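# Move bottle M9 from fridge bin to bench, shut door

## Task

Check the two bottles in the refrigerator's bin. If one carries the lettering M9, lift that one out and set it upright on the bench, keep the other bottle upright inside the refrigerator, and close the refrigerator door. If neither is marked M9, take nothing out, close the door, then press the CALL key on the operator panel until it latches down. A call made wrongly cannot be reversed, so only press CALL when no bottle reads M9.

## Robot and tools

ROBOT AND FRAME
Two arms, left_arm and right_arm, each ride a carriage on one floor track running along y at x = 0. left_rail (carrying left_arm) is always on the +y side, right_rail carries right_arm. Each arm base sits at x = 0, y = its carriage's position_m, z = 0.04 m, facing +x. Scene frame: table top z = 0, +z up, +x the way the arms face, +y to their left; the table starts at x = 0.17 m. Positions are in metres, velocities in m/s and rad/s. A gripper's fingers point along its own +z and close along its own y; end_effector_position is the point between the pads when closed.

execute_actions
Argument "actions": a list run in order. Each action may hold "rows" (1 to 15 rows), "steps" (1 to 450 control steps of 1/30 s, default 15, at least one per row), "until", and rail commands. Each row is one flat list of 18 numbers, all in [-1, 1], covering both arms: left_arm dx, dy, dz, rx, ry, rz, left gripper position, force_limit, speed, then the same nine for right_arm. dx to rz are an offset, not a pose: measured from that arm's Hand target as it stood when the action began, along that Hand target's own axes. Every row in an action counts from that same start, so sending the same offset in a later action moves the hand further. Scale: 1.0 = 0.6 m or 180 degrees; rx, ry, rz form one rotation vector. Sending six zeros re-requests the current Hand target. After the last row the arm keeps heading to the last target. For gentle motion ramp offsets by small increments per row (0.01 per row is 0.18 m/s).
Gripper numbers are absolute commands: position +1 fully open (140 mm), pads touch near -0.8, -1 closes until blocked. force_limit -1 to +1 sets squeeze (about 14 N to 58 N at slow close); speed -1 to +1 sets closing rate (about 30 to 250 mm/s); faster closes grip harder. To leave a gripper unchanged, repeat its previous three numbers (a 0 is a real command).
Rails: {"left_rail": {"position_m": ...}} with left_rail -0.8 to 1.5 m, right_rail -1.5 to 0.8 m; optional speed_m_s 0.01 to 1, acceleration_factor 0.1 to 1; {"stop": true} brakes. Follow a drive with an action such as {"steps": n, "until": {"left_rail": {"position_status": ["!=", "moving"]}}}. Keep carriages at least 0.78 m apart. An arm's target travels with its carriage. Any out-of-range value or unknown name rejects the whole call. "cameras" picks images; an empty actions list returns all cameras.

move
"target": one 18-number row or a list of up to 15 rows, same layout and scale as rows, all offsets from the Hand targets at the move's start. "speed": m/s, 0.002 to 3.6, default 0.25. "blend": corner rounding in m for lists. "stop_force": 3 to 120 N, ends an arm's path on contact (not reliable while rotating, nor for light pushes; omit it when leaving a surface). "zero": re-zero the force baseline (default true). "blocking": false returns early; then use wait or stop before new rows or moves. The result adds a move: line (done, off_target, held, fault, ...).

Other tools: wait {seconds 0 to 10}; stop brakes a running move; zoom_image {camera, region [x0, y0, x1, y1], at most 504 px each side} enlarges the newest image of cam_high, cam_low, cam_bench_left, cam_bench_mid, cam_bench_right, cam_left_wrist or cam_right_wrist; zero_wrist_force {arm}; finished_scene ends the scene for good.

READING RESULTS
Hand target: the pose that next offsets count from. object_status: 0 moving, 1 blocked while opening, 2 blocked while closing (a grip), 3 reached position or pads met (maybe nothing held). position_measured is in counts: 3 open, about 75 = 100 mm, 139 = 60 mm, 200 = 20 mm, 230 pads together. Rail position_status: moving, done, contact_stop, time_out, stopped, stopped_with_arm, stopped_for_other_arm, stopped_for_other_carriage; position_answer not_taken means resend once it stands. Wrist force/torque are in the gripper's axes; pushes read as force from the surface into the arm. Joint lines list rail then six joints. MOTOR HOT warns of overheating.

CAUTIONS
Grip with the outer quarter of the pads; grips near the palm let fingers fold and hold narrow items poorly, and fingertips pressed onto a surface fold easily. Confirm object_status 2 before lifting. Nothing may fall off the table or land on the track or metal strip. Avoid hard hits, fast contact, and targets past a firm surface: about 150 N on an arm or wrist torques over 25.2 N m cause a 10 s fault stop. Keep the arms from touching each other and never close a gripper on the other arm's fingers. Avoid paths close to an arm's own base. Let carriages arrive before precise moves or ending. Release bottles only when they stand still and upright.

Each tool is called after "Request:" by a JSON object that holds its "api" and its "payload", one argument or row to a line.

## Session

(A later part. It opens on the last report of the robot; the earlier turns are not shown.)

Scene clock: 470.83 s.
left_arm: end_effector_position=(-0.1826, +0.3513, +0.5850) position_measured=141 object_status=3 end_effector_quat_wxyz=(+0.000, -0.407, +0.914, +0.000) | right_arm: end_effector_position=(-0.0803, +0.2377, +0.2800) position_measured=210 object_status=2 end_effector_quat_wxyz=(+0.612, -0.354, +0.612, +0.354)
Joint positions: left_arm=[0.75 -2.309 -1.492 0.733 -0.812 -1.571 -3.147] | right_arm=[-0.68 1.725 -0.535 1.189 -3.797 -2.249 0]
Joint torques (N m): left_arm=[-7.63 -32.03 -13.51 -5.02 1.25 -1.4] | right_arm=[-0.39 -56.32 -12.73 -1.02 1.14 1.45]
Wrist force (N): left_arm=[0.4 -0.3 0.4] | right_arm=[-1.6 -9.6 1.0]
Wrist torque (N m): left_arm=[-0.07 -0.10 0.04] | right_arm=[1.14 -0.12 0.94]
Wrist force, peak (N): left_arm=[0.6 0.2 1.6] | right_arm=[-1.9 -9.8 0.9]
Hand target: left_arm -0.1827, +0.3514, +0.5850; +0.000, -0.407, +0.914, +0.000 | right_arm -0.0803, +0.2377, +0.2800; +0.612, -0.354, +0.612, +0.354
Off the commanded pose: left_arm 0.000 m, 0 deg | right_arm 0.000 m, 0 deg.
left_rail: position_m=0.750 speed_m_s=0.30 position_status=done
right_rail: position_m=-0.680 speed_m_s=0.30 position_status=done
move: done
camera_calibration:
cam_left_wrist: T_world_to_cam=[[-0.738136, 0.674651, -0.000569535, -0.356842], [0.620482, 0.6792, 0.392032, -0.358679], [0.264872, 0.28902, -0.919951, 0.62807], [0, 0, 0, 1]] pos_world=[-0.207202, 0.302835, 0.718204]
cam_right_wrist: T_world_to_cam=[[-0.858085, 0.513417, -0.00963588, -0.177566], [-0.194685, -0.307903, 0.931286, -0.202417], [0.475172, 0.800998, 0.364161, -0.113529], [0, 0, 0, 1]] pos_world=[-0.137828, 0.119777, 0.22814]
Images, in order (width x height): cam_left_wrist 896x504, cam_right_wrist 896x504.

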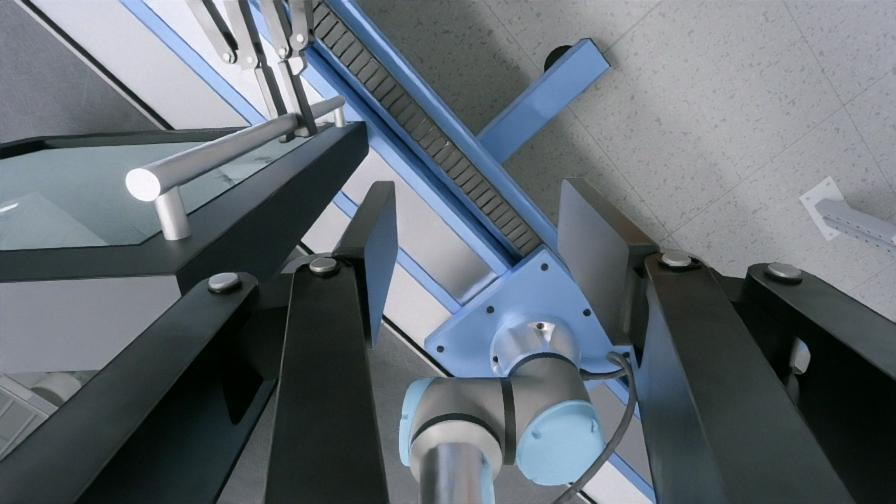

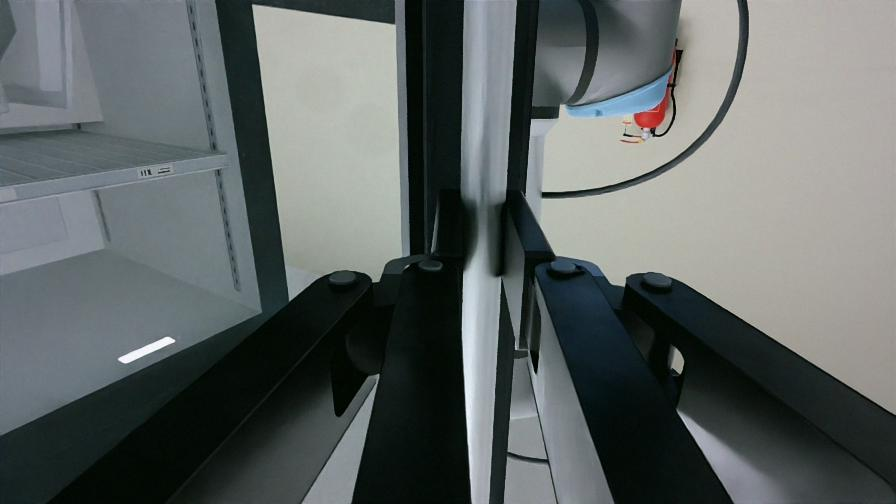

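Request:
{"api": "move", "payload": {
  "target": [
    [0,0,0,0,0,0,-0.1,0,-1,0,-0.0001,-0.0458,-0.0194,0,0,-1,0,-1],
    [0,0,0,0,0,0,-0.1,0,-1,0,-0.003,-0.0916,-0.0389,0,0,-1,0,-1],
    [0,0,0,0,0,0,-0.1,0,-1,0,-0.0087,-0.137,-0.0583,0,0,-1,0,-1],
    [0,0,0,0,0,0,-0.1,0,-1,0,-0.0171,-0.1821,-0.0778,0,0,-1,0,-1]
  ],
  "speed": 0.07,
  "blend": 0.008
}}

Scene clock: 493.80 s.
left_arm: end_effector_position=(-0.1827, +0.3514, +0.5850) position_measured=141 object_status=3 end_effector_quat_wxyz=(+0.000, -0.407, +0.914, +0.000) | right_arm: end_effector_position=(-0.1260, +0.1380, +0.2800) position_measured=210 object_status=2 end_effector_quat_wxyz=(+0.565, -0.426, +0.565, +0.426)
Joint positions: left_arm=[0.75 -2.309 -1.492 0.733 -0.812 -1.571 -3.147] | right_arm=[-0.68 1.718 -0.756 1.684 -4.07 -1.997 0]
Joint torques (N m): left_arm=[-7.78 -32.24 -11.13 -5.04 1.26 -1.37] | right_arm=[8.79 -61.68 -16.81 -5.54 11.61 1]
Wrist force (N): left_arm=[0.4 -0.3 0.2] | right_arm=[10.6 -29.0 0.0]
Wrist torque (N m): left_arm=[-0.09 -0.10 0.04] | right_arm=[1.23 -0.42 0.90]
Wrist force, peak (N): left_arm=[0.7 -0.3 0.3] | right_arm=[11.3 -29.1 -0.2]
Hand target: left_arm -0.1827, +0.3514, +0.5850; +0.000, -0.407, +0.914, +0.000 | right_arm -0.1261, +0.1379, +0.2800; +0.565, -0.426, +0.565, +0.426
Off the commanded pose: left_arm 0.000 m, 0 deg | right_arm 0.000 m, 0 deg.
left_rail: position_m=0.750 speed_m_s=0.30 position_status=done
right_rail: position_m=-0.680 speed_m_s=0.30 position_status=done
move: done

Request:
{"api": "move", "payload": {
  "target": [
    [0,0,0,0,0,0,-0.1,0,-1,0,-0.0022,-0.0457,-0.0194,0,0,-1,0,-1],
    [0,0,0,0,0,0,-0.1,0,-1,0,-0.0054,-0.0913,-0.0389,0,0,-1,0,-1],
    [0,0,0,0,0,0,-0.1,0,-1,0,-0.0114,-0.1365,-0.0583,0,0,-1,0,-1],
    [0,0,0,0,0,0,-0.1,0,-1,0,-0.02,-0.1814,-0.0778,0,0,-1,0,-1]
  ],
  "speed": 0.07,
  "blend": 0.008
}}

Scene clock: 505.70 s.
left_arm: end_effector_position=(-0.1827, +0.3514, +0.5850) position_measured=141 object_status=3 end_effector_quat_wxyz=(+0.000, -0.407, +0.914, +0.000) | right_arm: end_effector_position=(-0.1445, +0.0300, +0.2799) position_measured=210 object_status=2 end_effector_quat_wxyz=(+0.509, -0.491, +0.509, +0.491)
Joint positions: left_arm=[0.75 -2.309 -1.492 0.733 -0.812 -1.571 -3.147] | right_arm=[-0.68 1.625 -0.925 2.1 -4.316 -1.66 0]
Joint torques (N m): left_arm=[-7.57 -31.47 -12.26 -4.99 1.18 -1.18] | right_arm=[1.15 -56.48 -11.37 -10.3 8.96 0.97]
Wrist force (N): left_arm=[0.5 0.0 0.2] | right_arm=[20.7 -19.9 0.8]
Wrist torque (N m): left_arm=[-0.01 -0.11 0.04] | right_arm=[1.08 -0.70 0.81]
Wrist force, peak (N): left_arm=[0.6 -0.2 0.5] | right_arm=[10.3 -29.2 0.3]
Hand target: left_arm -0.1827, +0.3514, +0.5850; +0.000, -0.407, +0.914, +0.000 | right_arm -0.1445, +0.0300, +0.2799; +0.509, -0.491, +0.508, +0.491
Off the commanded pose: left_arm 0.000 m, 0 deg | right_arm 0.000 m, 0 deg.
left_rail: position_m=0.750 speed_m_s=0.30 position_status=done
right_rail: position_m=-0.680 speed_m_s=0.30 position_status=done
move: done

Request:
{"api": "move", "payload": {
  "target": [
    [0,0,0,0,0,0,-0.1,0,-1,0.0008,-0.0021,-0.0457,-0.0194,0,0,-1,0,-1],
    [0,0,0,0,0,0,-0.1,0,-1,0.0016,-0.0057,-0.0913,-0.0389,0,0,-1,0,-1],
    [0,0,0,0,0,0,-0.1,0,-1,0.0024,-0.012,-0.1364,-0.0583,0,0,-1,0,-1],
    [0,0,0,0,0,0,-0.1,0,-1,0.003,-0.021,-0.1811,-0.0778,0,0,-1,0,-1]
  ],
  "speed": 0.07,
  "blend": 0.008,
  "cameras": ["cam_left_wrist","cam_right_wrist"]
}}

Scene clock: 519.00 s.
left_arm: end_effector_position=(-0.1827, +0.3514, +0.5850) position_measured=141 object_status=3 end_effector_quat_wxyz=(+0.000, -0.407, +0.914, +0.000) | right_arm: end_effector_position=(-0.1357, -0.0790, +0.2781) position_measured=210 object_status=2 end_effector_quat_wxyz=(-0.445, +0.550, -0.445, -0.550)
Joint positions: left_arm=[0.75 -2.309 -1.492 0.733 -0.812 -1.571 -3.147] | right_arm=[-0.68 1.353 -1.029 2.459 -4.571 -1.144 0]
Joint torques (N m): left_arm=[-7.17 -31.92 -11.55 -5.12 1.22 -1.35] | right_arm=[-12.96 -36.79 5.6 -4.91 2.69 1.22]
Wrist force (N): left_arm=[0.2 -0.2 0.4] | right_arm=[1.0 1.0 0.8]
Wrist torque (N m): left_arm=[-0.06 -0.05 0.03] | right_arm=[1.03 0.05 0.66]
Wrist force, peak (N): left_arm=[0.8 -0.2 0.4] | right_arm=[20.7 -20.3 0.7]
Hand target: left_arm -0.1827, +0.3514, +0.5850; +0.000, -0.407, +0.914, +0.000 | right_arm -0.1357, -0.0790, +0.2781; -0.445, +0.550, -0.445, -0.550
Off the commanded pose: left_arm 0.000 m, 0 deg | right_arm 0.000 m, 0 deg.
left_rail: position_m=0.750 speed_m_s=0.30 position_status=done
right_rail: position_m=-0.680 speed_m_s=0.30 position_status=done
move: done
camera_calibration:
cam_left_wrist: T_world_to_cam=[[-0.738136, 0.674651, -0.000569535, -0.356984], [0.620482, 0.6792, 0.392032, -0.358685], [0.264872, 0.28902, -0.919951, 0.628067], [0, 0, 0, 1]] pos_world=[-0.207302, 0.302935, 0.718204]
cam_right_wrist: T_world_to_cam=[[-0.981204, -0.192722, -0.00984301, -0.134983], [0.0611512, -0.358907, 0.931368, -0.278329], [-0.183028, 0.91326, 0.363946, 0.0867142], [0, 0, 0, 1]] pos_world=[-0.0995541, -0.205101, 0.226339]
Images, in order (width x height): cam_left_wrist 896x504, cam_right_wrist 896x504.

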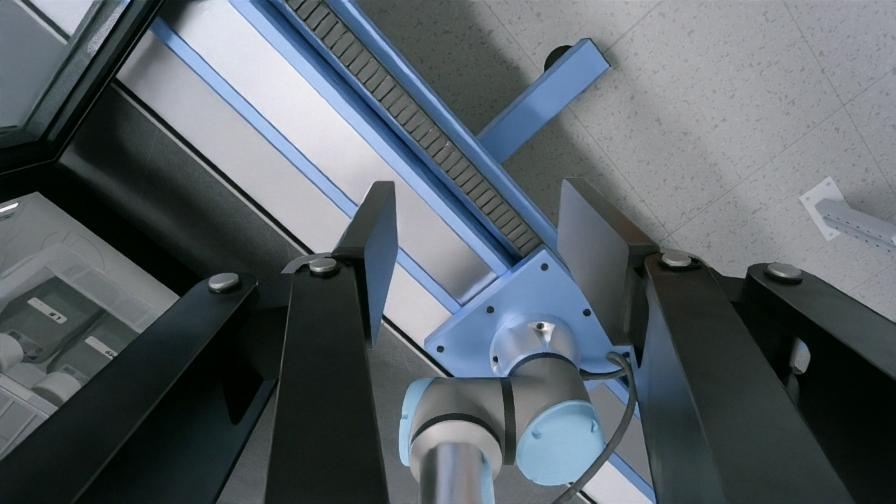

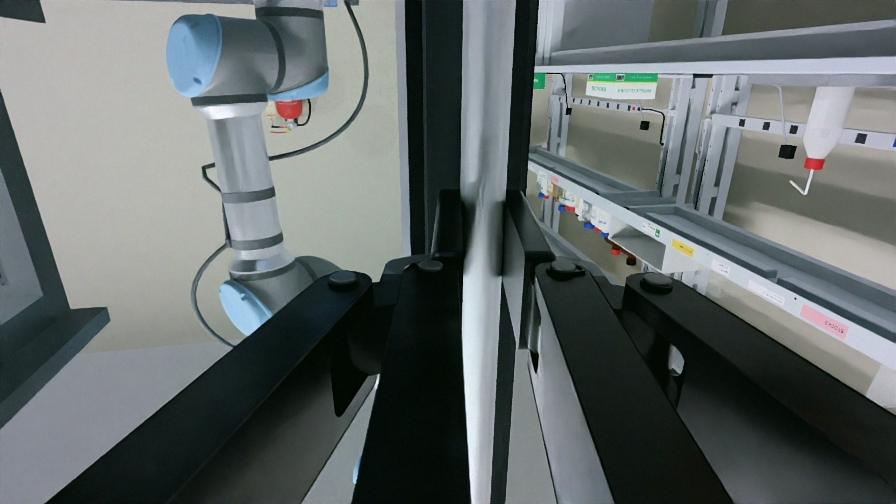

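Request:
{"api": "move", "payload": {
  "target": [-0.5712,-0.3888,-0.0583,0,0,0.2667,-0.1,0,-1,0,0,0,0,0,0,-1,0,-1],
  "speed": 0.25
}}

Request:
{"api": "move", "payload": {
  "target": [
    [-0.2093,0.545,0.0667,0,0,0,-0.1,0,-1,0,0,0,0,0,0,-1,0,-1],
    [0.1327,0.6508,0.3567,0.0484,-0.2748,0.1039,-0.1,0,-1,0,0,0,0,0,0,-1,0,-1]
  ],
  "speed": 0.25,
  "cameras": ["cam_left_wrist","cam_bench_left"]
}}

Scene clock: 570.47 s.
left_arm: end_effector_position=(+0.2199, +0.4500, +0.6200) position_measured=141 object_status=3 end_effector_quat_wxyz=(+0.000, +0.000, +1.000, +0.000) | right_arm: end_effector_position=(-0.1357, -0.0790, +0.2781) position_measured=210 object_status=2 end_effector_quat_wxyz=(-0.445, +0.550, -0.445, -0.550)
Joint positions: left_arm=[0.75 -1.305 -1.573 0.687 -0.686 -1.571 -1.305] | right_arm=[-0.68 1.353 -1.029 2.459 -4.571 -1.143 0]
Joint torques (N m): left_arm=[9.17 -5.98 -28.13 -1.01 -1.91 1.08] | right_arm=[-12.64 -30.61 3.52 -4.6 2.71 1.59]
Wrist force (N): left_arm=[0.1 -0.1 0.6] | right_arm=[0.8 0.9 0.8]
Wrist torque (N m): left_arm=[0.00 -0.03 -0.07] | right_arm=[0.99 0.03 0.66]
Wrist force, peak (N): left_arm=[2.4 0.9 0.6] | right_arm=[1.4 1.0 1.0]
Hand target: left_arm +0.2200, +0.4500, +0.6200; +0.000, +0.000, +1.000, +0.000 | right_arm -0.1357, -0.0790, +0.2781; -0.445, +0.550, -0.445, -0.550
Off the commanded pose: left_arm 0.000 m, 0 deg | right_arm 0.000 m, 0 deg.
left_rail: position_m=0.750 speed_m_s=0.30 position_status=done
right_rail: position_m=-0.680 speed_m_s=0.30 position_status=done
move: done

Scene clock: 574.97 s.
left_arm: end_effector_position=(+0.1404, +0.8405, +0.4060) position_measured=141 object_status=3 end_effector_quat_wxyz=(+0.416, +0.157, +0.893, -0.073) | right_arm: end_effector_position=(-0.1357, -0.0790, +0.2781) position_measured=210 object_status=2 end_effector_quat_wxyz=(-0.445, +0.550, -0.445, -0.550)
Joint positions: left_arm=[0.75 -0.347 -3.129 2.166 -1.48 -1.572 0.001] | right_arm=[-0.68 1.353 -1.029 2.459 -4.571 -1.143 0]
Joint torques (N m): left_arm=[10.49 16.92 -9.48 -1.75 -1.92 1.05] | right_arm=[-10.98 -25.9 3.49 -4.62 2.8 1.49]
Wrist force (N): left_arm=[-0.6 -1.1 0.0] | right_arm=[0.9 1.0 0.9]
Wrist torque (N m): left_arm=[-0.33 -0.08 -0.29] | right_arm=[1.02 0.03 0.66]
Wrist force, peak (N): left_arm=[1.0 -2.0 0.6] | right_arm=[1.2 1.2 1.0]
Hand target: left_arm +0.1403, +0.8405, +0.4059; +0.416, +0.157, +0.893, -0.073 | right_arm -0.1357, -0.0790, +0.2781; -0.445, +0.550, -0.445, -0.550
Off the commanded pose: left_arm 0.000 m, 0 deg | right_arm 0.000 m, 0 deg.
left_rail: position_m=0.750 speed_m_s=0.30 position_status=done
right_rail: position_m=-0.680 speed_m_s=0.30 position_status=done
shoulder posture changed (left arm): the wrist came as close to joint 2's axis as it can, and the arm is now in the other of its two shoulder postures.
move: done
camera_calibration:
cam_left_wrist: T_world_to_cam=[[0.346783, 0.937929, 0.00548572, -0.824646], [0.271504, -0.105979, 0.956585, -0.341416], [0.89779, -0.330238, -0.291403, 0.412871], [0, 0, 0, 1]] pos_world=[0.00799737, 0.873622, 0.451429]
Images, in order (width x height): cam_bench_left 896x504, cam_left_wrist 896x504.

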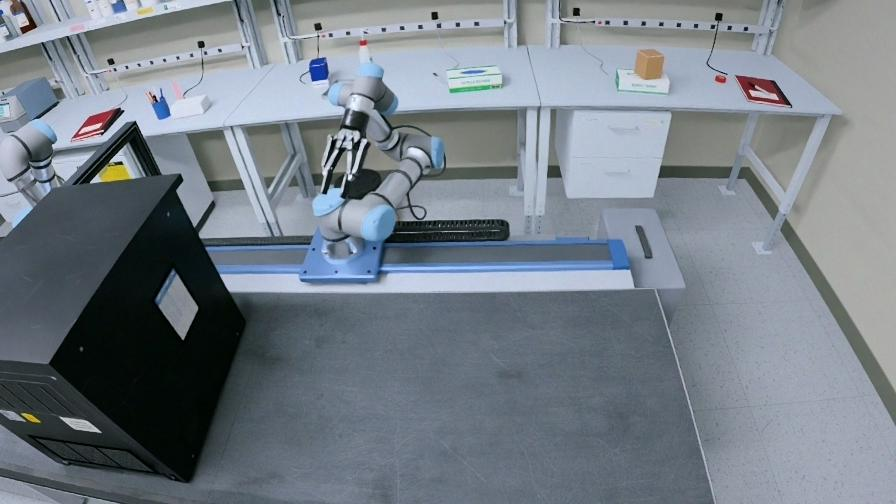

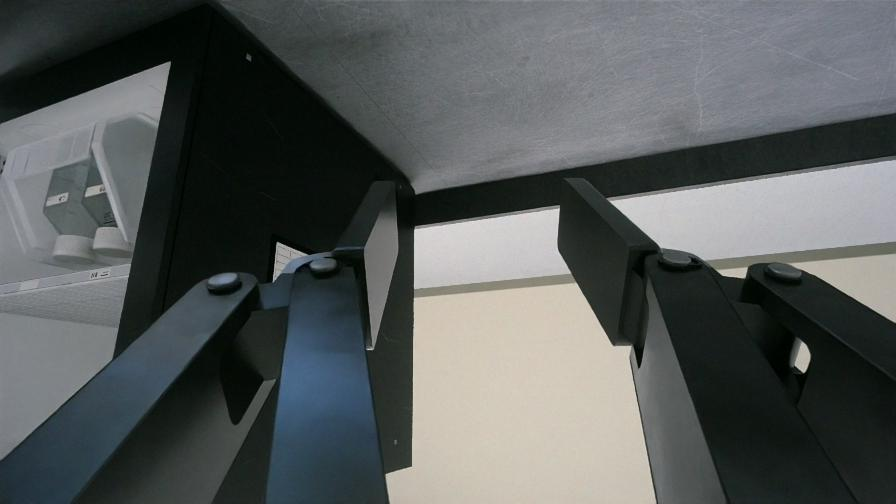

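Request:
{"api": "execute_actions", "payload": {
  "actions": [
    {"rows":[[0,0,0,0,0,0,1,0,-0.5,0,0,0,0,0,0,-1,0,-1]],"steps":60},
    {"left_rail":{"position_m":0.25,"speed_m_s":0.2}},
    {"steps":200,"until":{"left_rail":{"position_status":["!=","moving"]}}}
  ],
  "cameras": ["cam_left_wrist","cam_bench_mid"]
}}

Scene clock: 583.93 s.
left_arm: end_effector_position=(+0.1403, +0.3405, +0.4059) position_measured=3 object_status=3 end_effector_quat_wxyz=(+0.416, +0.157, +0.893, -0.073) | right_arm: end_effector_position=(-0.1357, -0.0790, +0.2781) position_measured=210 object_status=2 end_effector_quat_wxyz=(-0.445, +0.550, -0.445, -0.550)
Joint positions: left_arm=[0.25 -0.347 -3.13 2.166 -1.48 -1.572 0.001] | right_arm=[-0.68 1.353 -1.029 2.459 -4.571 -1.143 0]
Joint torques (N m): left_arm=[4.42 20.33 -12.78 -3.57 -0.4 0.94] | right_arm=[-12.32 -25.38 2.75 -4.78 2.57 1.23]
Wrist force (N): left_arm=[-0.9 -1.1 0.0] | right_arm=[1.0 1.1 0.9]
Wrist torque (N m): left_arm=[-0.31 -0.07 -0.28] | right_arm=[1.04 0.01 0.66]
Wrist force, peak (N): left_arm=[-1.1 -2.1 0.2] | right_arm=[1.3 1.2 1.1]
Hand target: left_arm +0.1403, +0.3405, +0.4059; +0.416, +0.157, +0.893, -0.073 | right_arm -0.1357, -0.0790, +0.2781; -0.445, +0.550, -0.445, -0.550
Off the commanded pose: left_arm 0.000 m, 0 deg | right_arm 0.000 m, 0 deg.
left_rail: position_m=0.250 speed_m_s=0.20 position_status=done
right_rail: position_m=-0.680 speed_m_s=0.30 position_status=done
camera_calibration:
cam_left_wrist: T_world_to_cam=[[0.346771, 0.937933, 0.00556291, -0.355717], [0.271369, -0.106004, 0.95662, -0.39441], [0.897836, -0.330218, -0.291285, 0.247691], [0, 0, 0, 1]] pos_world=[0.0079972, 0.373622, 0.451428]
Images, in order (width x height): cam_bench_mid 896x504, cam_left_wrist 896x504.

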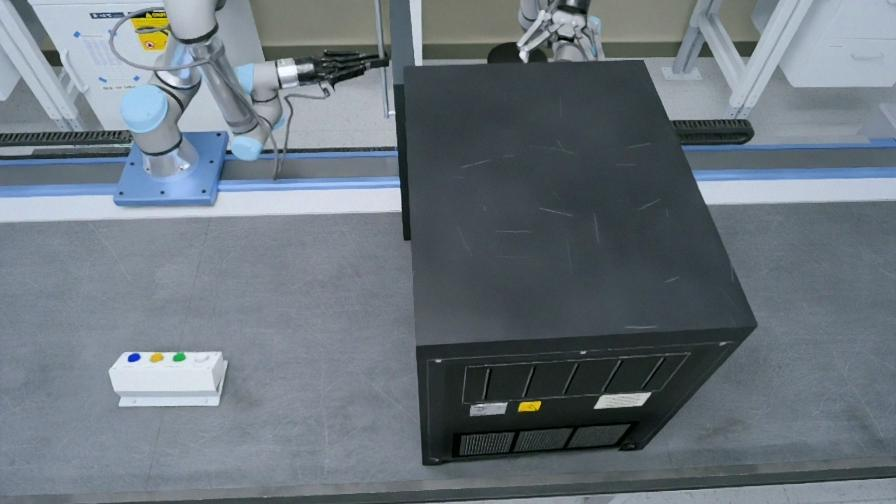

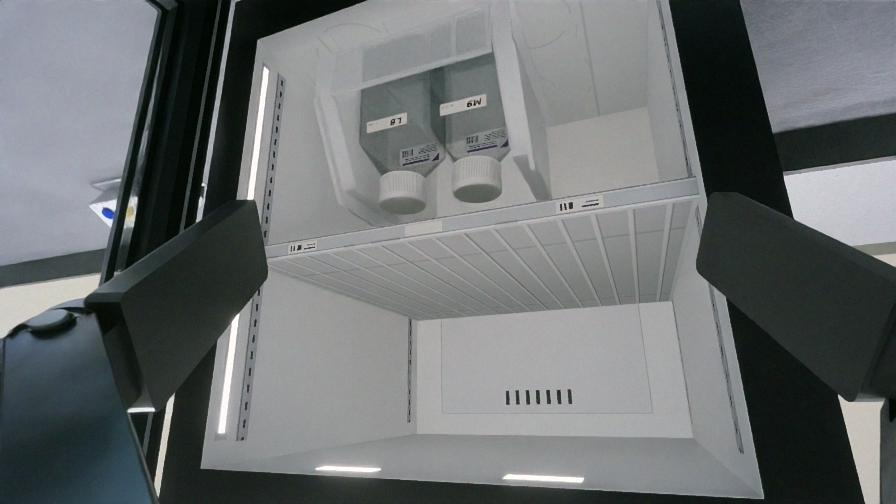

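Request:
{"api": "zoom_image", "payload": {
  "camera": "cam_left_wrist",
  "region": [230, 0, 710, 300]
}}

Request:
{"api": "zoom_image", "payload": {
  "camera": "cam_left_wrist",
  "region": [310, 0, 560, 240]
}}

Scaled by 1.050 from the camera's 896x504 image, which has a finer 1280x720 frame.

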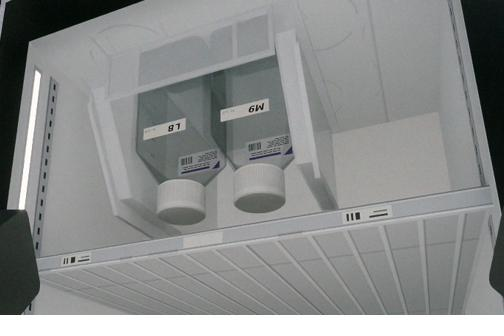

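Scaled by 2.016 from the camera's 896x504 image, which has a finer 1280x720 frame.

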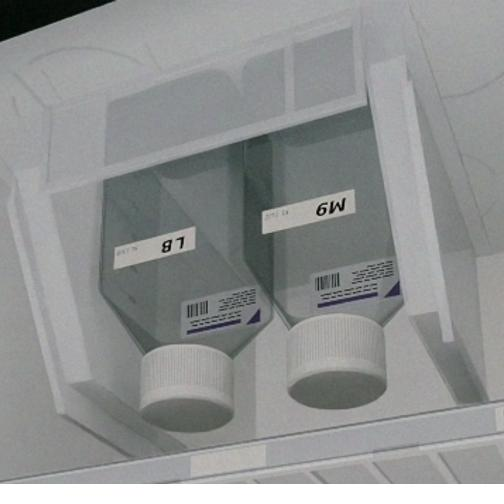

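Request:
{"api": "execute_actions", "payload": {
  "actions": [
    {"left_rail":{"position_m":0.17}},
    {"steps":100,"until":{"left_rail":{"position_status":["!=","moving"]}}}
  ]
}}

Request:
{"api": "move", "payload": {
  "target": [0.011,0.1197,0.184,-0.0851,0,-0.0714,1,0,-0.5,0,0,0,0,0,0,-1,0,-1],
  "speed": 0.15,
  "cameras": ["cam_left_wrist"]
}}

Request:
{"api": "zoom_image", "payload": {
  "camera": "cam_left_wrist",
  "region": [230, 0, 710, 270]
}}

Scene clock: 746.07 s.
left_arm: end_effector_position=(+0.1403, +0.2605, +0.4059) position_measured=3 object_status=3 end_effector_quat_wxyz=(+0.416, +0.157, +0.893, -0.073) | right_arm: end_effector_position=(-0.1357, -0.0790, +0.2781) position_measured=210 object_status=2 end_effector_quat_wxyz=(-0.445, +0.550, -0.445, -0.550)
Joint positions: left_arm=[0.17 -0.347 -3.13 2.166 -1.48 -1.572 0.001] | right_arm=[-0.68 1.353 -1.029 2.459 -4.571 -1.143 0]
Joint torques (N m): left_arm=[-4.53 32.77 -22.3 -5.51 0.6 0.62] | right_arm=[-12.64 -25.2 1.01 -4.77 2.23 1.25]
Wrist force (N): left_arm=[-0.5 -1.3 0.1] | right_arm=[1.1 1.0 0.9]
Wrist torque (N m): left_arm=[-0.37 -0.14 -0.29] | right_arm=[1.03 0.01 0.66]
Wrist force, peak (N): left_arm=[-1.0 -2.1 0.2] | right_arm=[1.2 1.3 1.1]
Hand target: left_arm +0.1403, +0.2605, +0.4059; +0.416, +0.157, +0.893, -0.073 | right_arm -0.1357, -0.0790, +0.2781; -0.445, +0.550, -0.445, -0.550
Tool commands: left_gripper/position=+1.0 left_gripper/force_limit=+0.0 left_gripper/speed=-0.5 right_gripper/position=-1.0 right_gripper/force_limit=+0.0 right_gripper/speed=-1.0
Off the commanded pose: left_arm 0.000 m, 0 deg | right_arm 0.000 m, 0 deg.
left_rail: position_m=0.170 speed_m_s=0.20 position_status=done
right_rail: position_m=-0.680 speed_m_s=0.30 position_status=done

Scene clock: 748.17 s.
left_arm: end_effector_position=(+0.2405, +0.3012, +0.3299) position_measured=3 object_status=3 end_effector_quat_wxyz=(+0.422, +0.002, +0.906, -0.004) | right_arm: end_effector_position=(-0.1357, -0.0790, +0.2781) position_measured=210 object_status=2 end_effector_quat_wxyz=(-0.445, +0.550, -0.445, -0.550)
Joint positions: left_arm=[0.17 -0.106 -2.993 2.492 -1.94 -1.498 -0.069] | right_arm=[-0.68 1.353 -1.029 2.459 -4.571 -1.143 0]
Joint torques (N m): left_arm=[10.09 30.43 -15.76 -6.03 -1.93 1.03] | right_arm=[-11.86 -25.16 0.68 -4.72 2.16 1.07]
Wrist force (N): left_arm=[-0.3 -1.1 0.1] | right_arm=[1.3 1.0 0.7]
Wrist torque (N m): left_arm=[-0.26 -0.20 -0.36] | right_arm=[1.02 -0.05 0.66]
Wrist force, peak (N): left_arm=[-0.7 -1.5 -0.9] | right_arm=[1.2 1.3 0.8]
Hand target: left_arm +0.2404, +0.3006, +0.3299; +0.423, +0.000, +0.906, +0.000 | right_arm -0.1357, -0.0790, +0.2781; -0.445, +0.550, -0.445, -0.550
Off the commanded pose: left_arm 0.001 m, 0 deg | right_arm 0.000 m, 0 deg.
left_rail: position_m=0.170 speed_m_s=0.20 position_status=done
right_rail: position_m=-0.680 speed_m_s=0.30 position_status=done
move: done
camera_calibration:
cam_left_wrist: T_world_to_cam=[[0.0116485, 0.999932, 0.000161033, -0.289434], [0.291758, -0.0035528, 0.956486, -0.38874], [0.956421, -0.0110946, -0.29178, 0.012611], [0, 0, 0, 1]] pos_world=[0.104728, 0.288173, 0.37555]
Images, in order (width x height): cam_left_wrist 896x504.

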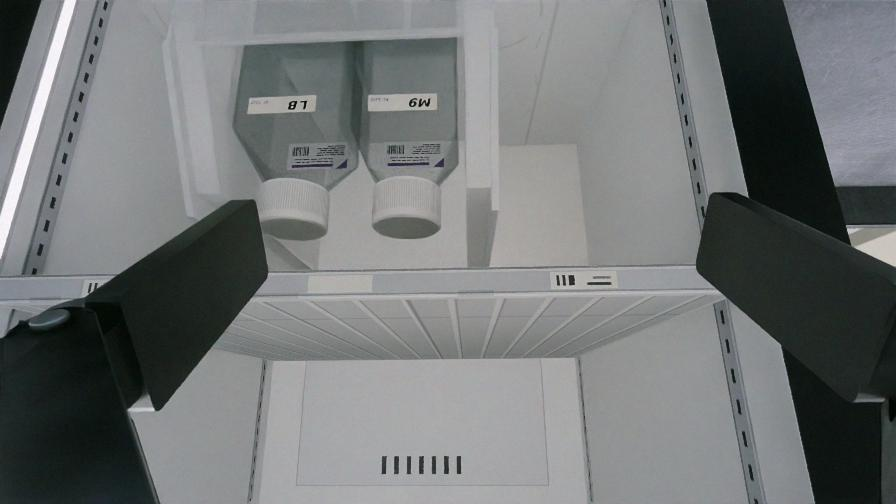

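Scaled by 1.050 from the camera's 896x504 image, which has a finer 1280x720 frame.

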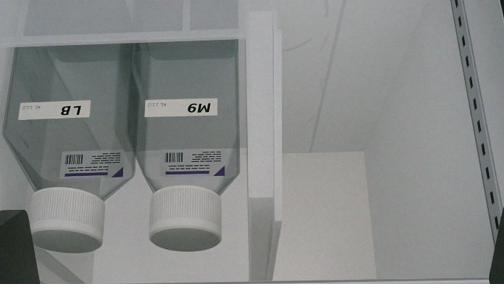

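Request:
{"api": "move", "payload": {
  "target": [0.0178,0,-0.2027,0,0,0,1,0,-0.5,0,0,0,0,0,0,-1,0,-1],
  "speed": 0.2
}}

Request:
{"api": "execute_actions", "payload": {
  "actions": [
    {"left_rail":{"position_m":0.75,"speed_m_s":0.3}},
    {"steps":200,"until":{"left_rail":{"position_status":["!=","moving"]}}}
  ]
}}

Request:
{"api": "move", "payload": {
  "target": [-0.4502,-0.1733,0.0697,0,0.2778,0,1,0,-0.5,0,0,0,0,0,0,-1,0,-1],
  "speed": 0.25
}}

Scene clock: 877.63 s.
left_arm: end_effector_position=(+0.1404, +0.3005, +0.3999) position_measured=3 object_status=3 end_effector_quat_wxyz=(+0.423, +0.000, +0.906, +0.000) | right_arm: end_effector_position=(-0.1357, -0.0790, +0.2781) position_measured=210 object_status=2 end_effector_quat_wxyz=(-0.445, +0.550, -0.445, -0.550)
Joint positions: left_arm=[0.17 0.03 -3.065 2.238 -1.616 -1.593 0.019] | right_arm=[-0.68 1.353 -1.029 2.459 -4.571 -1.143 0]
Joint torques (N m): left_arm=[-7.29 14.69 -29.89 -1.95 1.1 -1.23] | right_arm=[-11.46 -25.08 -0.49 -4.96 2.15 1.09]
Wrist force (N): left_arm=[-0.4 -1.1 -0.2] | right_arm=[1.0 1.3 0.7]
Wrist torque (N m): left_arm=[-0.29 -0.18 -0.22] | right_arm=[1.06 0.00 0.66]
Wrist force, peak (N): left_arm=[-0.3 -1.0 -1.5] | right_arm=[1.1 1.3 1.0]
Hand target: left_arm +0.1404, +0.3005, +0.3999; +0.423, +0.000, +0.906, +0.000 | right_arm -0.1357, -0.0790, +0.2781; -0.445, +0.550, -0.445, -0.550
Off the commanded pose: left_arm 0.000 m, 0 deg | right_arm 0.000 m, 0 deg.
left_rail: position_m=0.170 speed_m_s=0.20 position_status=done
right_rail: position_m=-0.680 speed_m_s=0.30 position_status=done
move: done

Scene clock: 880.33 s.
left_arm: end_effector_position=(+0.1404, +0.8805, +0.3999) position_measured=3 object_status=3 end_effector_quat_wxyz=(+0.423, +0.000, +0.906, +0.000) | right_arm: end_effector_position=(-0.1357, -0.0790, +0.2781) position_measured=210 object_status=2 end_effector_quat_wxyz=(-0.445, +0.550, -0.445, -0.550)
Joint positions: left_arm=[0.75 0.029 -3.065 2.238 -1.616 -1.593 0.019] | right_arm=[-0.68 1.353 -1.029 2.459 -4.571 -1.143 0]
Joint torques (N m): left_arm=[8.83 15.27 -25.09 -2.06 -0.92 -1.28] | right_arm=[-11.09 -25.28 -0.55 -4.74 1.9 0.82]
Wrist force (N): left_arm=[-0.4 -0.9 0.1] | right_arm=[1.0 1.1 0.7]
Wrist torque (N m): left_arm=[-0.26 -0.17 -0.22] | right_arm=[1.03 0.00 0.66]
Wrist force, peak (N): left_arm=[-0.2 -2.3 -0.2] | right_arm=[1.3 1.2 0.7]
Hand target: left_arm +0.1404, +0.8805, +0.3999; +0.423, +0.000, +0.906, +0.000 | right_arm -0.1357, -0.0790, +0.2781; -0.445, +0.550, -0.445, -0.550
Tool commands: left_gripper/position=+1.0 left_gripper/force_limit=+0.0 left_gripper/speed=-0.5 right_gripper/position=-1.0 right_gripper/force_limit=+0.0 right_gripper/speed=-1.0
Off the commanded pose: left_arm 0.000 m, 0 deg | right_arm 0.000 m, 0 deg.
left_rail: position_m=0.750 speed_m_s=0.30 position_status=done
right_rail: position_m=-0.680 speed_m_s=0.30 position_status=done

Scene clock: 882.87 s.
left_arm: end_effector_position=(+0.3461, +0.7765, +0.5799) position_measured=3 object_status=3 end_effector_quat_wxyz=(+0.000, +0.000, +1.000, +0.000) | right_arm: end_effector_position=(-0.1357, -0.0790, +0.2781) position_measured=210 object_status=2 end_effector_quat_wxyz=(-0.445, +0.550, -0.445, -0.550)
Joint positions: left_arm=[0.75 -0.318 -1.724 0.97 -0.816 -1.571 -0.318] | right_arm=[-0.68 1.353 -1.029 2.459 -4.571 -1.143 0]
Joint torques (N m): left_arm=[10.29 -1.42 -29.31 -0.92 -2.02 1.05] | right_arm=[-11.8 -25.96 -0.99 -4.73 2.01 0.65]
Wrist force (N): left_arm=[0.1 -0.3 0.6] | right_arm=[0.8 1.0 0.6]
Wrist torque (N m): left_arm=[-0.06 -0.02 -0.04] | right_arm=[1.01 0.04 0.66]
Wrist force, peak (N): left_arm=[-1.7 -0.9 0.1] | right_arm=[1.2 1.5 0.9]
Hand target: left_arm +0.3461, +0.7765, +0.5799; +0.000, +0.000, +1.000, +0.000 | right_arm -0.1357, -0.0790, +0.2781; -0.445, +0.550, -0.445, -0.550
Off the commanded pose: left_arm 0.000 m, 0 deg | right_arm 0.000 m, 0 deg.
left_rail: position_m=0.750 speed_m_s=0.30 position_status=done
right_rail: position_m=-0.680 speed_m_s=0.30 position_status=done
shoulder posture changed (left arm): the wrist came as close to joint 2's axis as it can, and the arm is now in the other of its two shoulder postures.
move: done

Request:
{"api": "move", "payload": {
  "target": [
    [0.3268,-0.4608,0.0333,0,0,0,-0.1,0,-0.5,0,0,0,0,0,0,-1,0,-1],
    [0.3277,-0.9577,0.3887,-0.0418,-0.3985,-0.0576,-0.1,0,-0.5,0,0,0,0,0,0,-1,0,-1]
  ],
  "speed": 0.2,
  "blend": 0.05,
  "cameras": ["cam_left_wrist"]
}}

Scene clock: 898.43 s.
left_arm: end_effector_position=(+0.1495, +0.2019, +0.3467) position_measured=141 object_status=3 end_effector_quat_wxyz=(+0.584, -0.084, +0.805, +0.061) | right_arm: end_effector_position=(-0.1357, -0.0790, +0.2781) position_measured=210 object_status=2 end_effector_quat_wxyz=(-0.445, +0.550, -0.445, -0.550)
Joint positions: left_arm=[0.75 -2.011 -1.144 1.294 -0.643 -0.712 -2.755] | right_arm=[-0.68 1.353 -1.029 2.459 -4.571 -1.143 0]
Joint torques (N m): left_arm=[9.82 -29.29 -32.19 2.16 2.19 -1.25] | right_arm=[-12.17 -24.06 -2.5 -4.73 1.57 0.51]
Wrist force (N): left_arm=[-0.5 -1.4 -1.0] | right_arm=[0.9 0.9 0.8]
Wrist torque (N m): left_arm=[-0.61 -0.07 -0.30] | right_arm=[0.98 0.02 0.66]
Wrist force, peak (N): left_arm=[0.7 -2.4 -1.0] | right_arm=[1.3 1.2 1.0]
Hand target: left_arm +0.1495, +0.2019, +0.3466; +0.585, -0.084, +0.805, +0.061 | right_arm -0.1357, -0.0790, +0.2781; -0.445, +0.550, -0.445, -0.550
Off the commanded pose: left_arm 0.000 m, 0 deg | right_arm 0.000 m, 0 deg.
left_rail: position_m=0.750 speed_m_s=0.30 position_status=done
right_rail: position_m=-0.680 speed_m_s=0.30 position_status=done
move: done
camera_calibration:
cam_left_wrist: T_world_to_cam=[[-0.20492, 0.978752, 0.00718085, -0.154913], [-0.0849172, -0.025087, 0.996072, -0.331573], [0.975088, 0.203506, 0.0882538, -0.0743451], [0, 0, 0, 1]] pos_world=[0.012592, 0.158432, 0.337944]
Images, in order (width x height): cam_left_wrist 896x504.

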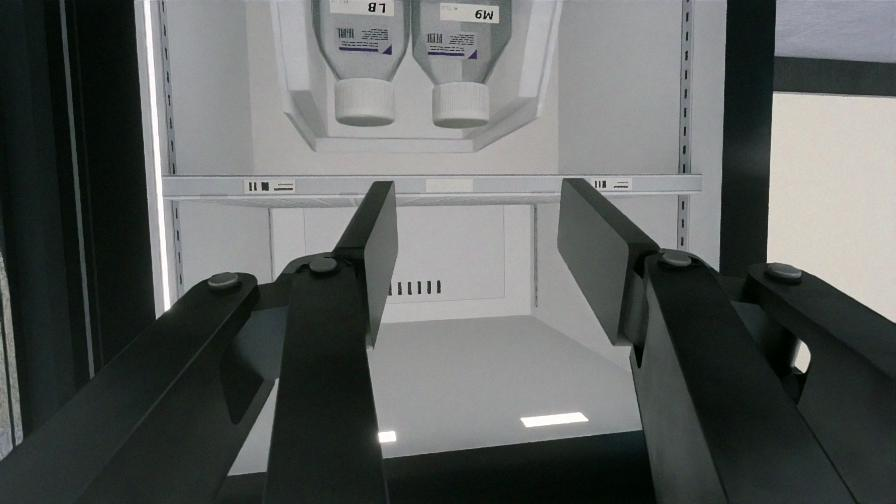

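Request:
{"api": "zoom_image", "payload": {
  "camera": "cam_left_wrist",
  "region": [260, 0, 580, 210]
}}

Scaled by 1.575 from the camera's 896x504 image, which has a finer 1280x720 frame.

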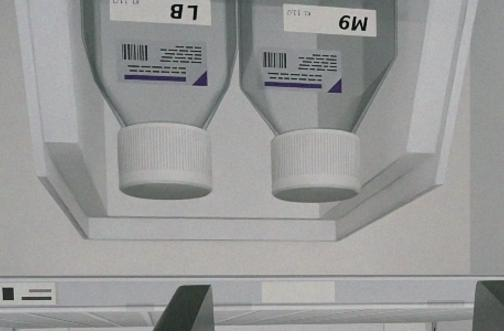

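Request:
{"api": "move", "payload": {
  "target": [0,0,0.1833,0,0,0,-0.1,0,-0.5,0,0,0,0,0,0,-1,0,-1],
  "speed": 0.1,
  "cameras": ["cam_left_wrist"]
}}

Request:
{"api": "zoom_image", "payload": {
  "camera": "cam_left_wrist",
  "region": [300, 0, 640, 260]
}}

Scene clock: 927.73 s.
left_arm: end_effector_position=(+0.2517, +0.2237, +0.3127) position_measured=141 object_status=3 end_effector_quat_wxyz=(+0.585, -0.084, +0.805, +0.061) | right_arm: end_effector_position=(-0.1357, -0.0790, +0.2781) position_measured=210 object_status=2 end_effector_quat_wxyz=(-0.445, +0.550, -0.445, -0.550)
Joint positions: left_arm=[0.75 -1.863 -1.23 1.519 -0.883 -0.585 -2.628] | right_arm=[-0.68 1.353 -1.029 2.459 -4.571 -1.143 0]
Joint torques (N m): left_arm=[10.13 -46.3 -14.45 -2.94 2.47 0.88] | right_arm=[-10.7 -26.52 -3.94 -4.84 1.35 0.56]
Wrist force (N): left_arm=[-0.5 -1.5 -0.6] | right_arm=[1.1 1.0 0.6]
Wrist torque (N m): left_arm=[-0.52 -0.08 -0.35] | right_arm=[1.01 -0.03 0.67]
Wrist force, peak (N): left_arm=[-0.7 -1.5 -1.9] | right_arm=[1.4 1.1 1.0]
Hand target: left_arm +0.2518, +0.2237, +0.3126; +0.585, -0.084, +0.805, +0.061 | right_arm -0.1357, -0.0790, +0.2781; -0.445, +0.550, -0.445, -0.550
Off the commanded pose: left_arm 0.000 m, 0 deg | right_arm 0.000 m, 0 deg.
left_rail: position_m=0.750 speed_m_s=0.30 position_status=done
right_rail: position_m=-0.680 speed_m_s=0.30 position_status=done
move: done
camera_calibration:
cam_left_wrist: T_world_to_cam=[[-0.205034, 0.978729, 0.00713027, -0.154911], [-0.085125, -0.0250893, 0.996054, -0.288445], [0.975046, 0.203618, 0.0884585, -0.17559], [0, 0, 0, 1]] pos_world=[0.114892, 0.180132, 0.303944]
Images, in order (width x height): cam_left_wrist 896x504.

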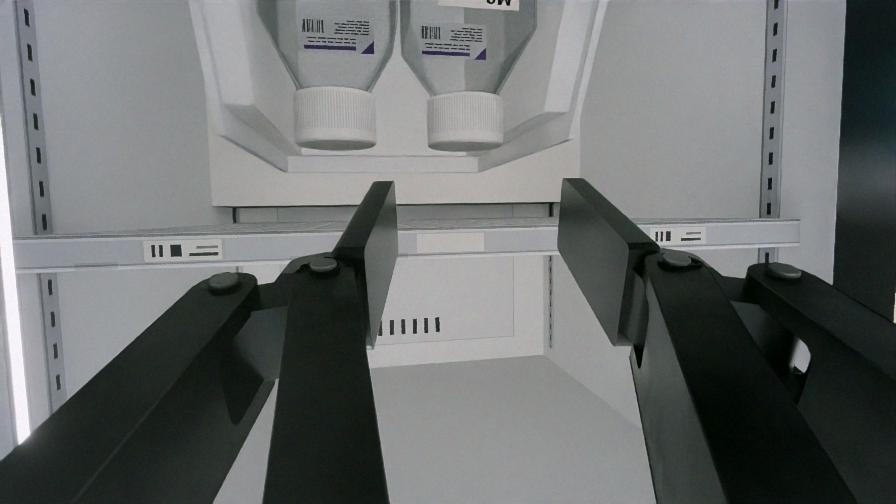

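Scaled by 1.482 from the camera's 896x504 image, which has a finer 1280x720 frame.

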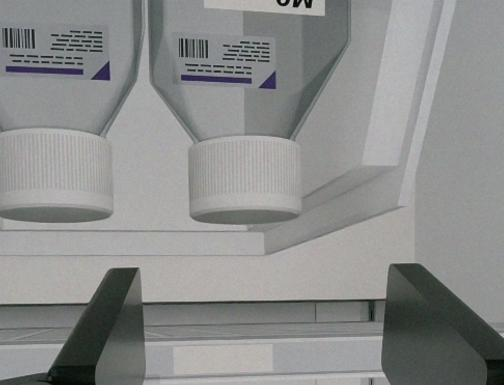

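Request:
{"api": "move", "payload": {
  "target": [0.019,-0.0025,0.1562,0,0,0,-0.1,0,-0.5,0,0,0,0,0,0,-1,0,-1],
  "speed": 0.06,
  "cameras": ["cam_left_wrist"]
}}

Request:
{"api": "zoom_image", "payload": {
  "camera": "cam_left_wrist",
  "region": [300, 0, 640, 280]
}}

Scene clock: 957.87 s.
left_arm: end_effector_position=(+0.3358, +0.2400, +0.2728) position_measured=141 object_status=3 end_effector_quat_wxyz=(+0.585, -0.084, +0.805, +0.061) | right_arm: end_effector_position=(-0.1357, -0.0790, +0.2781) position_measured=210 object_status=2 end_effector_quat_wxyz=(-0.445, +0.550, -0.445, -0.550)
Joint positions: left_arm=[0.75 -1.725 -1.251 1.68 -1.171 -0.476 -2.458] | right_arm=[-0.68 1.353 -1.029 2.459 -4.571 -1.143 0]
Joint torques (N m): left_arm=[10.24 -44.39 -13.75 -3.3 2.7 1.17] | right_arm=[-11.13 -25.49 -4.73 -4.63 1.21 0.17]
Wrist force (N): left_arm=[-0.2 -1.5 -1.0] | right_arm=[0.9 1.2 0.6]
Wrist torque (N m): left_arm=[-0.53 -0.10 -0.35] | right_arm=[1.05 0.02 0.67]
Wrist force, peak (N): left_arm=[-0.8 -1.8 -1.2] | right_arm=[1.3 1.3 0.8]
Hand target: left_arm +0.3358, +0.2400, +0.2728; +0.585, -0.084, +0.805, +0.061 | right_arm -0.1357, -0.0790, +0.2781; -0.445, +0.550, -0.445, -0.550
Off the commanded pose: left_arm 0.000 m, 0 deg | right_arm 0.000 m, 0 deg.
left_rail: position_m=0.750 speed_m_s=0.30 position_status=done
right_rail: position_m=-0.680 speed_m_s=0.30 position_status=done
move: done
camera_calibration:
cam_left_wrist: T_world_to_cam=[[-0.205034, 0.978729, 0.00713027, -0.153337], [-0.085125, -0.0250893, 0.996054, -0.241234], [0.975046, 0.203618, 0.0884585, -0.25739], [0, 0, 0, 1]] pos_world=[0.198992, 0.196432, 0.264144]
Images, in order (width x height): cam_left_wrist 896x504.

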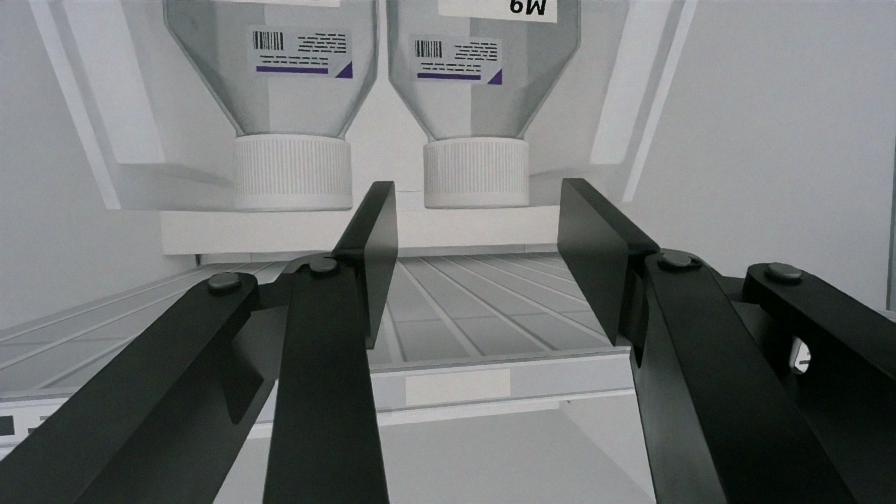

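Scaled by 1.482 from the camera's 896x504 image, which has a finer 1280x720 frame.

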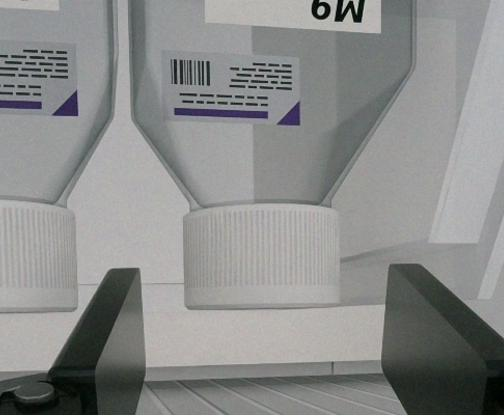

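Request:
{"api": "move", "payload": {
  "target": [0,0,0.0837,0,0,0,-0.1,0,-0.5,0,0,0,0,0,0,-1,0,-1],
  "speed": 0.03,
  "stop_force": 8,
  "cameras": ["cam_left_wrist"]
}}

Request:
{"api": "zoom_image", "payload": {
  "camera": "cam_left_wrist",
  "region": [300, 60, 640, 340]
}}

Scene clock: 969.97 s.
left_arm: end_effector_position=(+0.3825, +0.2499, +0.2573) position_measured=141 object_status=3 end_effector_quat_wxyz=(+0.585, -0.084, +0.805, +0.061) | right_arm: end_effector_position=(-0.1357, -0.0790, +0.2781) position_measured=210 object_status=2 end_effector_quat_wxyz=(-0.445, +0.550, -0.445, -0.550)
Joint positions: left_arm=[0.75 -1.643 -1.252 1.751 -1.363 -0.419 -2.323] | right_arm=[-0.68 1.353 -1.029 2.459 -4.571 -1.143 0]
Joint torques (N m): left_arm=[10.03 -38.29 -13.47 -3.56 2.8 1] | right_arm=[-11.81 -26.25 -6.71 -4.73 0.85 -0.12]
Wrist force (N): left_arm=[-0.1 -1.2 -0.8] | right_arm=[1.0 1.1 0.8]
Wrist torque (N m): left_arm=[-0.46 -0.15 -0.38] | right_arm=[1.03 0.00 0.66]
Wrist force, peak (N): left_arm=[-0.3 -1.6 -1.4] | right_arm=[1.3 1.2 0.8]
Hand target: left_arm +0.3825, +0.2499, +0.2573; +0.585, -0.084, +0.805, +0.061 | right_arm -0.1357, -0.0790, +0.2781; -0.445, +0.550, -0.445, -0.550
Off the commanded pose: left_arm 0.000 m, 0 deg | right_arm 0.000 m, 0 deg.
left_rail: position_m=0.750 speed_m_s=0.30 position_status=done
right_rail: position_m=-0.680 speed_m_s=0.30 position_status=done
move: done
camera_calibration:
cam_left_wrist: T_world_to_cam=[[-0.204946, 0.978747, 0.00723567, -0.15349], [-0.0851075, -0.0251848, 0.996053, -0.221454], [0.975066, 0.203521, 0.0884602, -0.303566], [0, 0, 0, 1]] pos_world=[0.245692, 0.206432, 0.248544]
Images, in order (width x height): cam_left_wrist 896x504.

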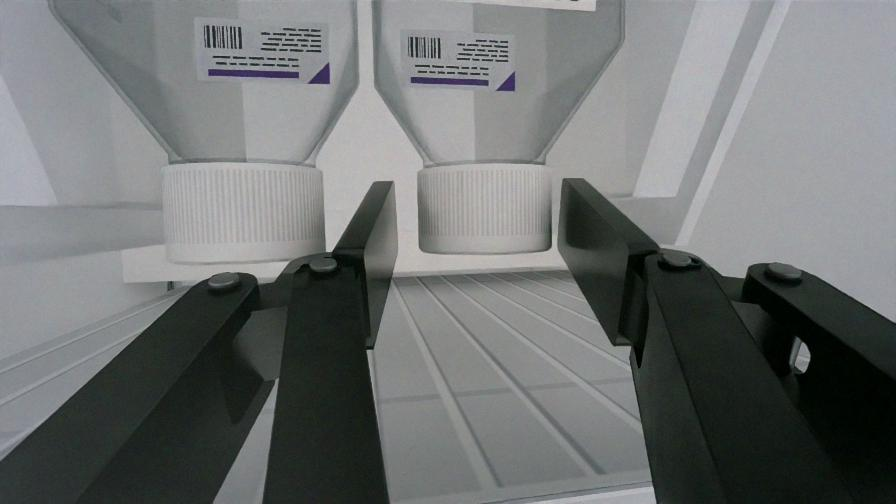

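Scaled by 1.482 from the camera's 896x504 image, which has a finer 1280x720 frame.

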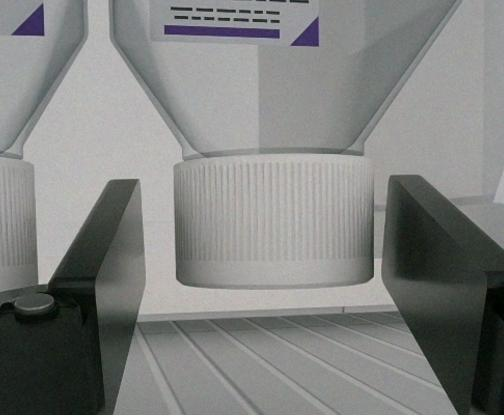

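Request:
{"api": "execute_actions", "payload": {
  "actions": [
    {"rows":[[0,0.002,0,0,0,0,-0.1,0,-0.5,0,0,0,0,0,0,-1,0,-1],[0,0.0038,0,0,0,0,-0.1,0,-0.5,0,0,0,0,0,0,-1,0,-1]],"steps":20},
    {"rows":[[0,0,0,0,0,0,-1,0,-1,0,0,0,0,0,0,-1,0,-1]],"steps":120}
  ],
  "cameras": ["cam_left_wrist"]
}}

Scene clock: 984.90 s.
left_arm: end_effector_position=(+0.3820, +0.2522, +0.2573) position_measured=161 object_status=2 end_effector_quat_wxyz=(+0.585, -0.084, +0.805, +0.061) | right_arm: end_effector_position=(-0.1357, -0.0790, +0.2781) position_measured=210 object_status=2 end_effector_quat_wxyz=(-0.445, +0.550, -0.445, -0.550)
Joint positions: left_arm=[0.75 -1.644 -1.257 1.757 -1.363 -0.419 -2.325] | right_arm=[-0.68 1.353 -1.029 2.459 -4.571 -1.143 0]
Joint torques (N m): left_arm=[-2.61 -28.42 -20.15 -3.49 2.31 -1.09] | right_arm=[-10.48 -25.85 -7.78 -4.76 0.75 -0.35]
Wrist force (N): left_arm=[-4.5 -0.1 -3.2] | right_arm=[1.6 0.9 0.6]
Wrist torque (N m): left_arm=[-0.50 -0.09 -0.26] | right_arm=[1.04 0.02 0.67]
Wrist force, peak (N): left_arm=[-5.0 -0.2 -3.5] | right_arm=[2.0 0.9 0.8]
Hand target: left_arm +0.3821, +0.2522, +0.2573; +0.585, -0.084, +0.805, +0.061 | right_arm -0.1357, -0.0790, +0.2781; -0.445, +0.550, -0.445, -0.550
Off the commanded pose: left_arm 0.000 m, 0 deg | right_arm 0.000 m, 0 deg.
left_rail: position_m=0.750 speed_m_s=0.30 position_status=done
right_rail: position_m=-0.680 speed_m_s=0.30 position_status=done
camera_calibration:
cam_left_wrist: T_world_to_cam=[[-0.204939, 0.978749, 0.00713812, -0.155724], [-0.0851275, -0.025089, 0.996054, -0.221556], [0.975066, 0.203522, 0.0884601, -0.303535], [0, 0, 0, 1]] pos_world=[0.245192, 0.208632, 0.248644]
Images, in order (width x height): cam_left_wrist 896x504.

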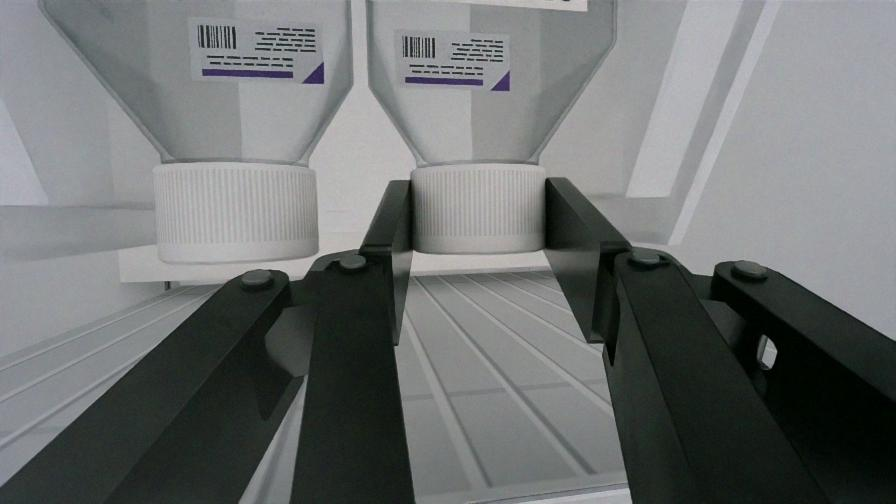

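Request:
{"api": "move", "payload": {
  "target": [-0.0079,0,-0.0026,0,0,0,-1,0,-1,0,0,0,0,0,0,-1,0,-1],
  "speed": 0.03,
  "cameras": ["cam_left_wrist"]
}}

Scene clock: 991.23 s.
left_arm: end_effector_position=(+0.3820, +0.2522, +0.2622) position_measured=161 object_status=2 end_effector_quat_wxyz=(+0.585, -0.084, +0.805, +0.061) | right_arm: end_effector_position=(-0.1357, -0.0790, +0.2781) position_measured=210 object_status=2 end_effector_quat_wxyz=(-0.445, +0.550, -0.445, -0.550)
Joint positions: left_arm=[0.75 -1.644 -1.262 1.751 -1.35 -0.419 -2.325] | right_arm=[-0.68 1.353 -1.029 2.459 -4.571 -1.143 0]
Joint torques (N m): left_arm=[2.28 -46.29 -33.36 0.82 1.69 -0.94] | right_arm=[-11.09 -25.08 -8.22 -4.58 0.68 -0.58]
Wrist force (N): left_arm=[4.0 -1.1 0.7] | right_arm=[1.1 1.2 0.5]
Wrist torque (N m): left_arm=[-0.46 -0.16 -0.30] | right_arm=[1.05 -0.01 0.66]
Wrist force, peak (N): left_arm=[-4.9 -0.1 -3.6] | right_arm=[2.0 0.9 0.8]
Hand target: left_arm +0.3820, +0.2522, +0.2623; +0.585, -0.084, +0.805, +0.061 | right_arm -0.1357, -0.0790, +0.2781; -0.445, +0.550, -0.445, -0.550
Off the commanded pose: left_arm 0.000 m, 0 deg | right_arm 0.000 m, 0 deg.
left_rail: position_m=0.750 speed_m_s=0.30 position_status=done
right_rail: position_m=-0.680 speed_m_s=0.30 position_status=done
move: done
camera_calibration:
cam_left_wrist: T_world_to_cam=[[-0.204928, 0.97875, 0.0072577, -0.155793], [-0.0850959, -0.0252031, 0.996054, -0.22642], [0.975071, 0.203502, 0.0884524, -0.303963], [0, 0, 0, 1]] pos_world=[0.245192, 0.208632, 0.253544]
Images, in order (width x height): cam_left_wrist 896x504.

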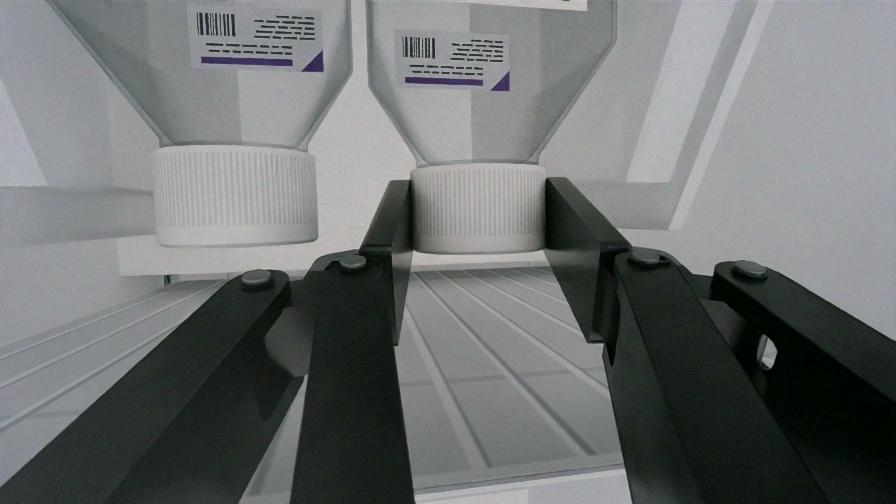

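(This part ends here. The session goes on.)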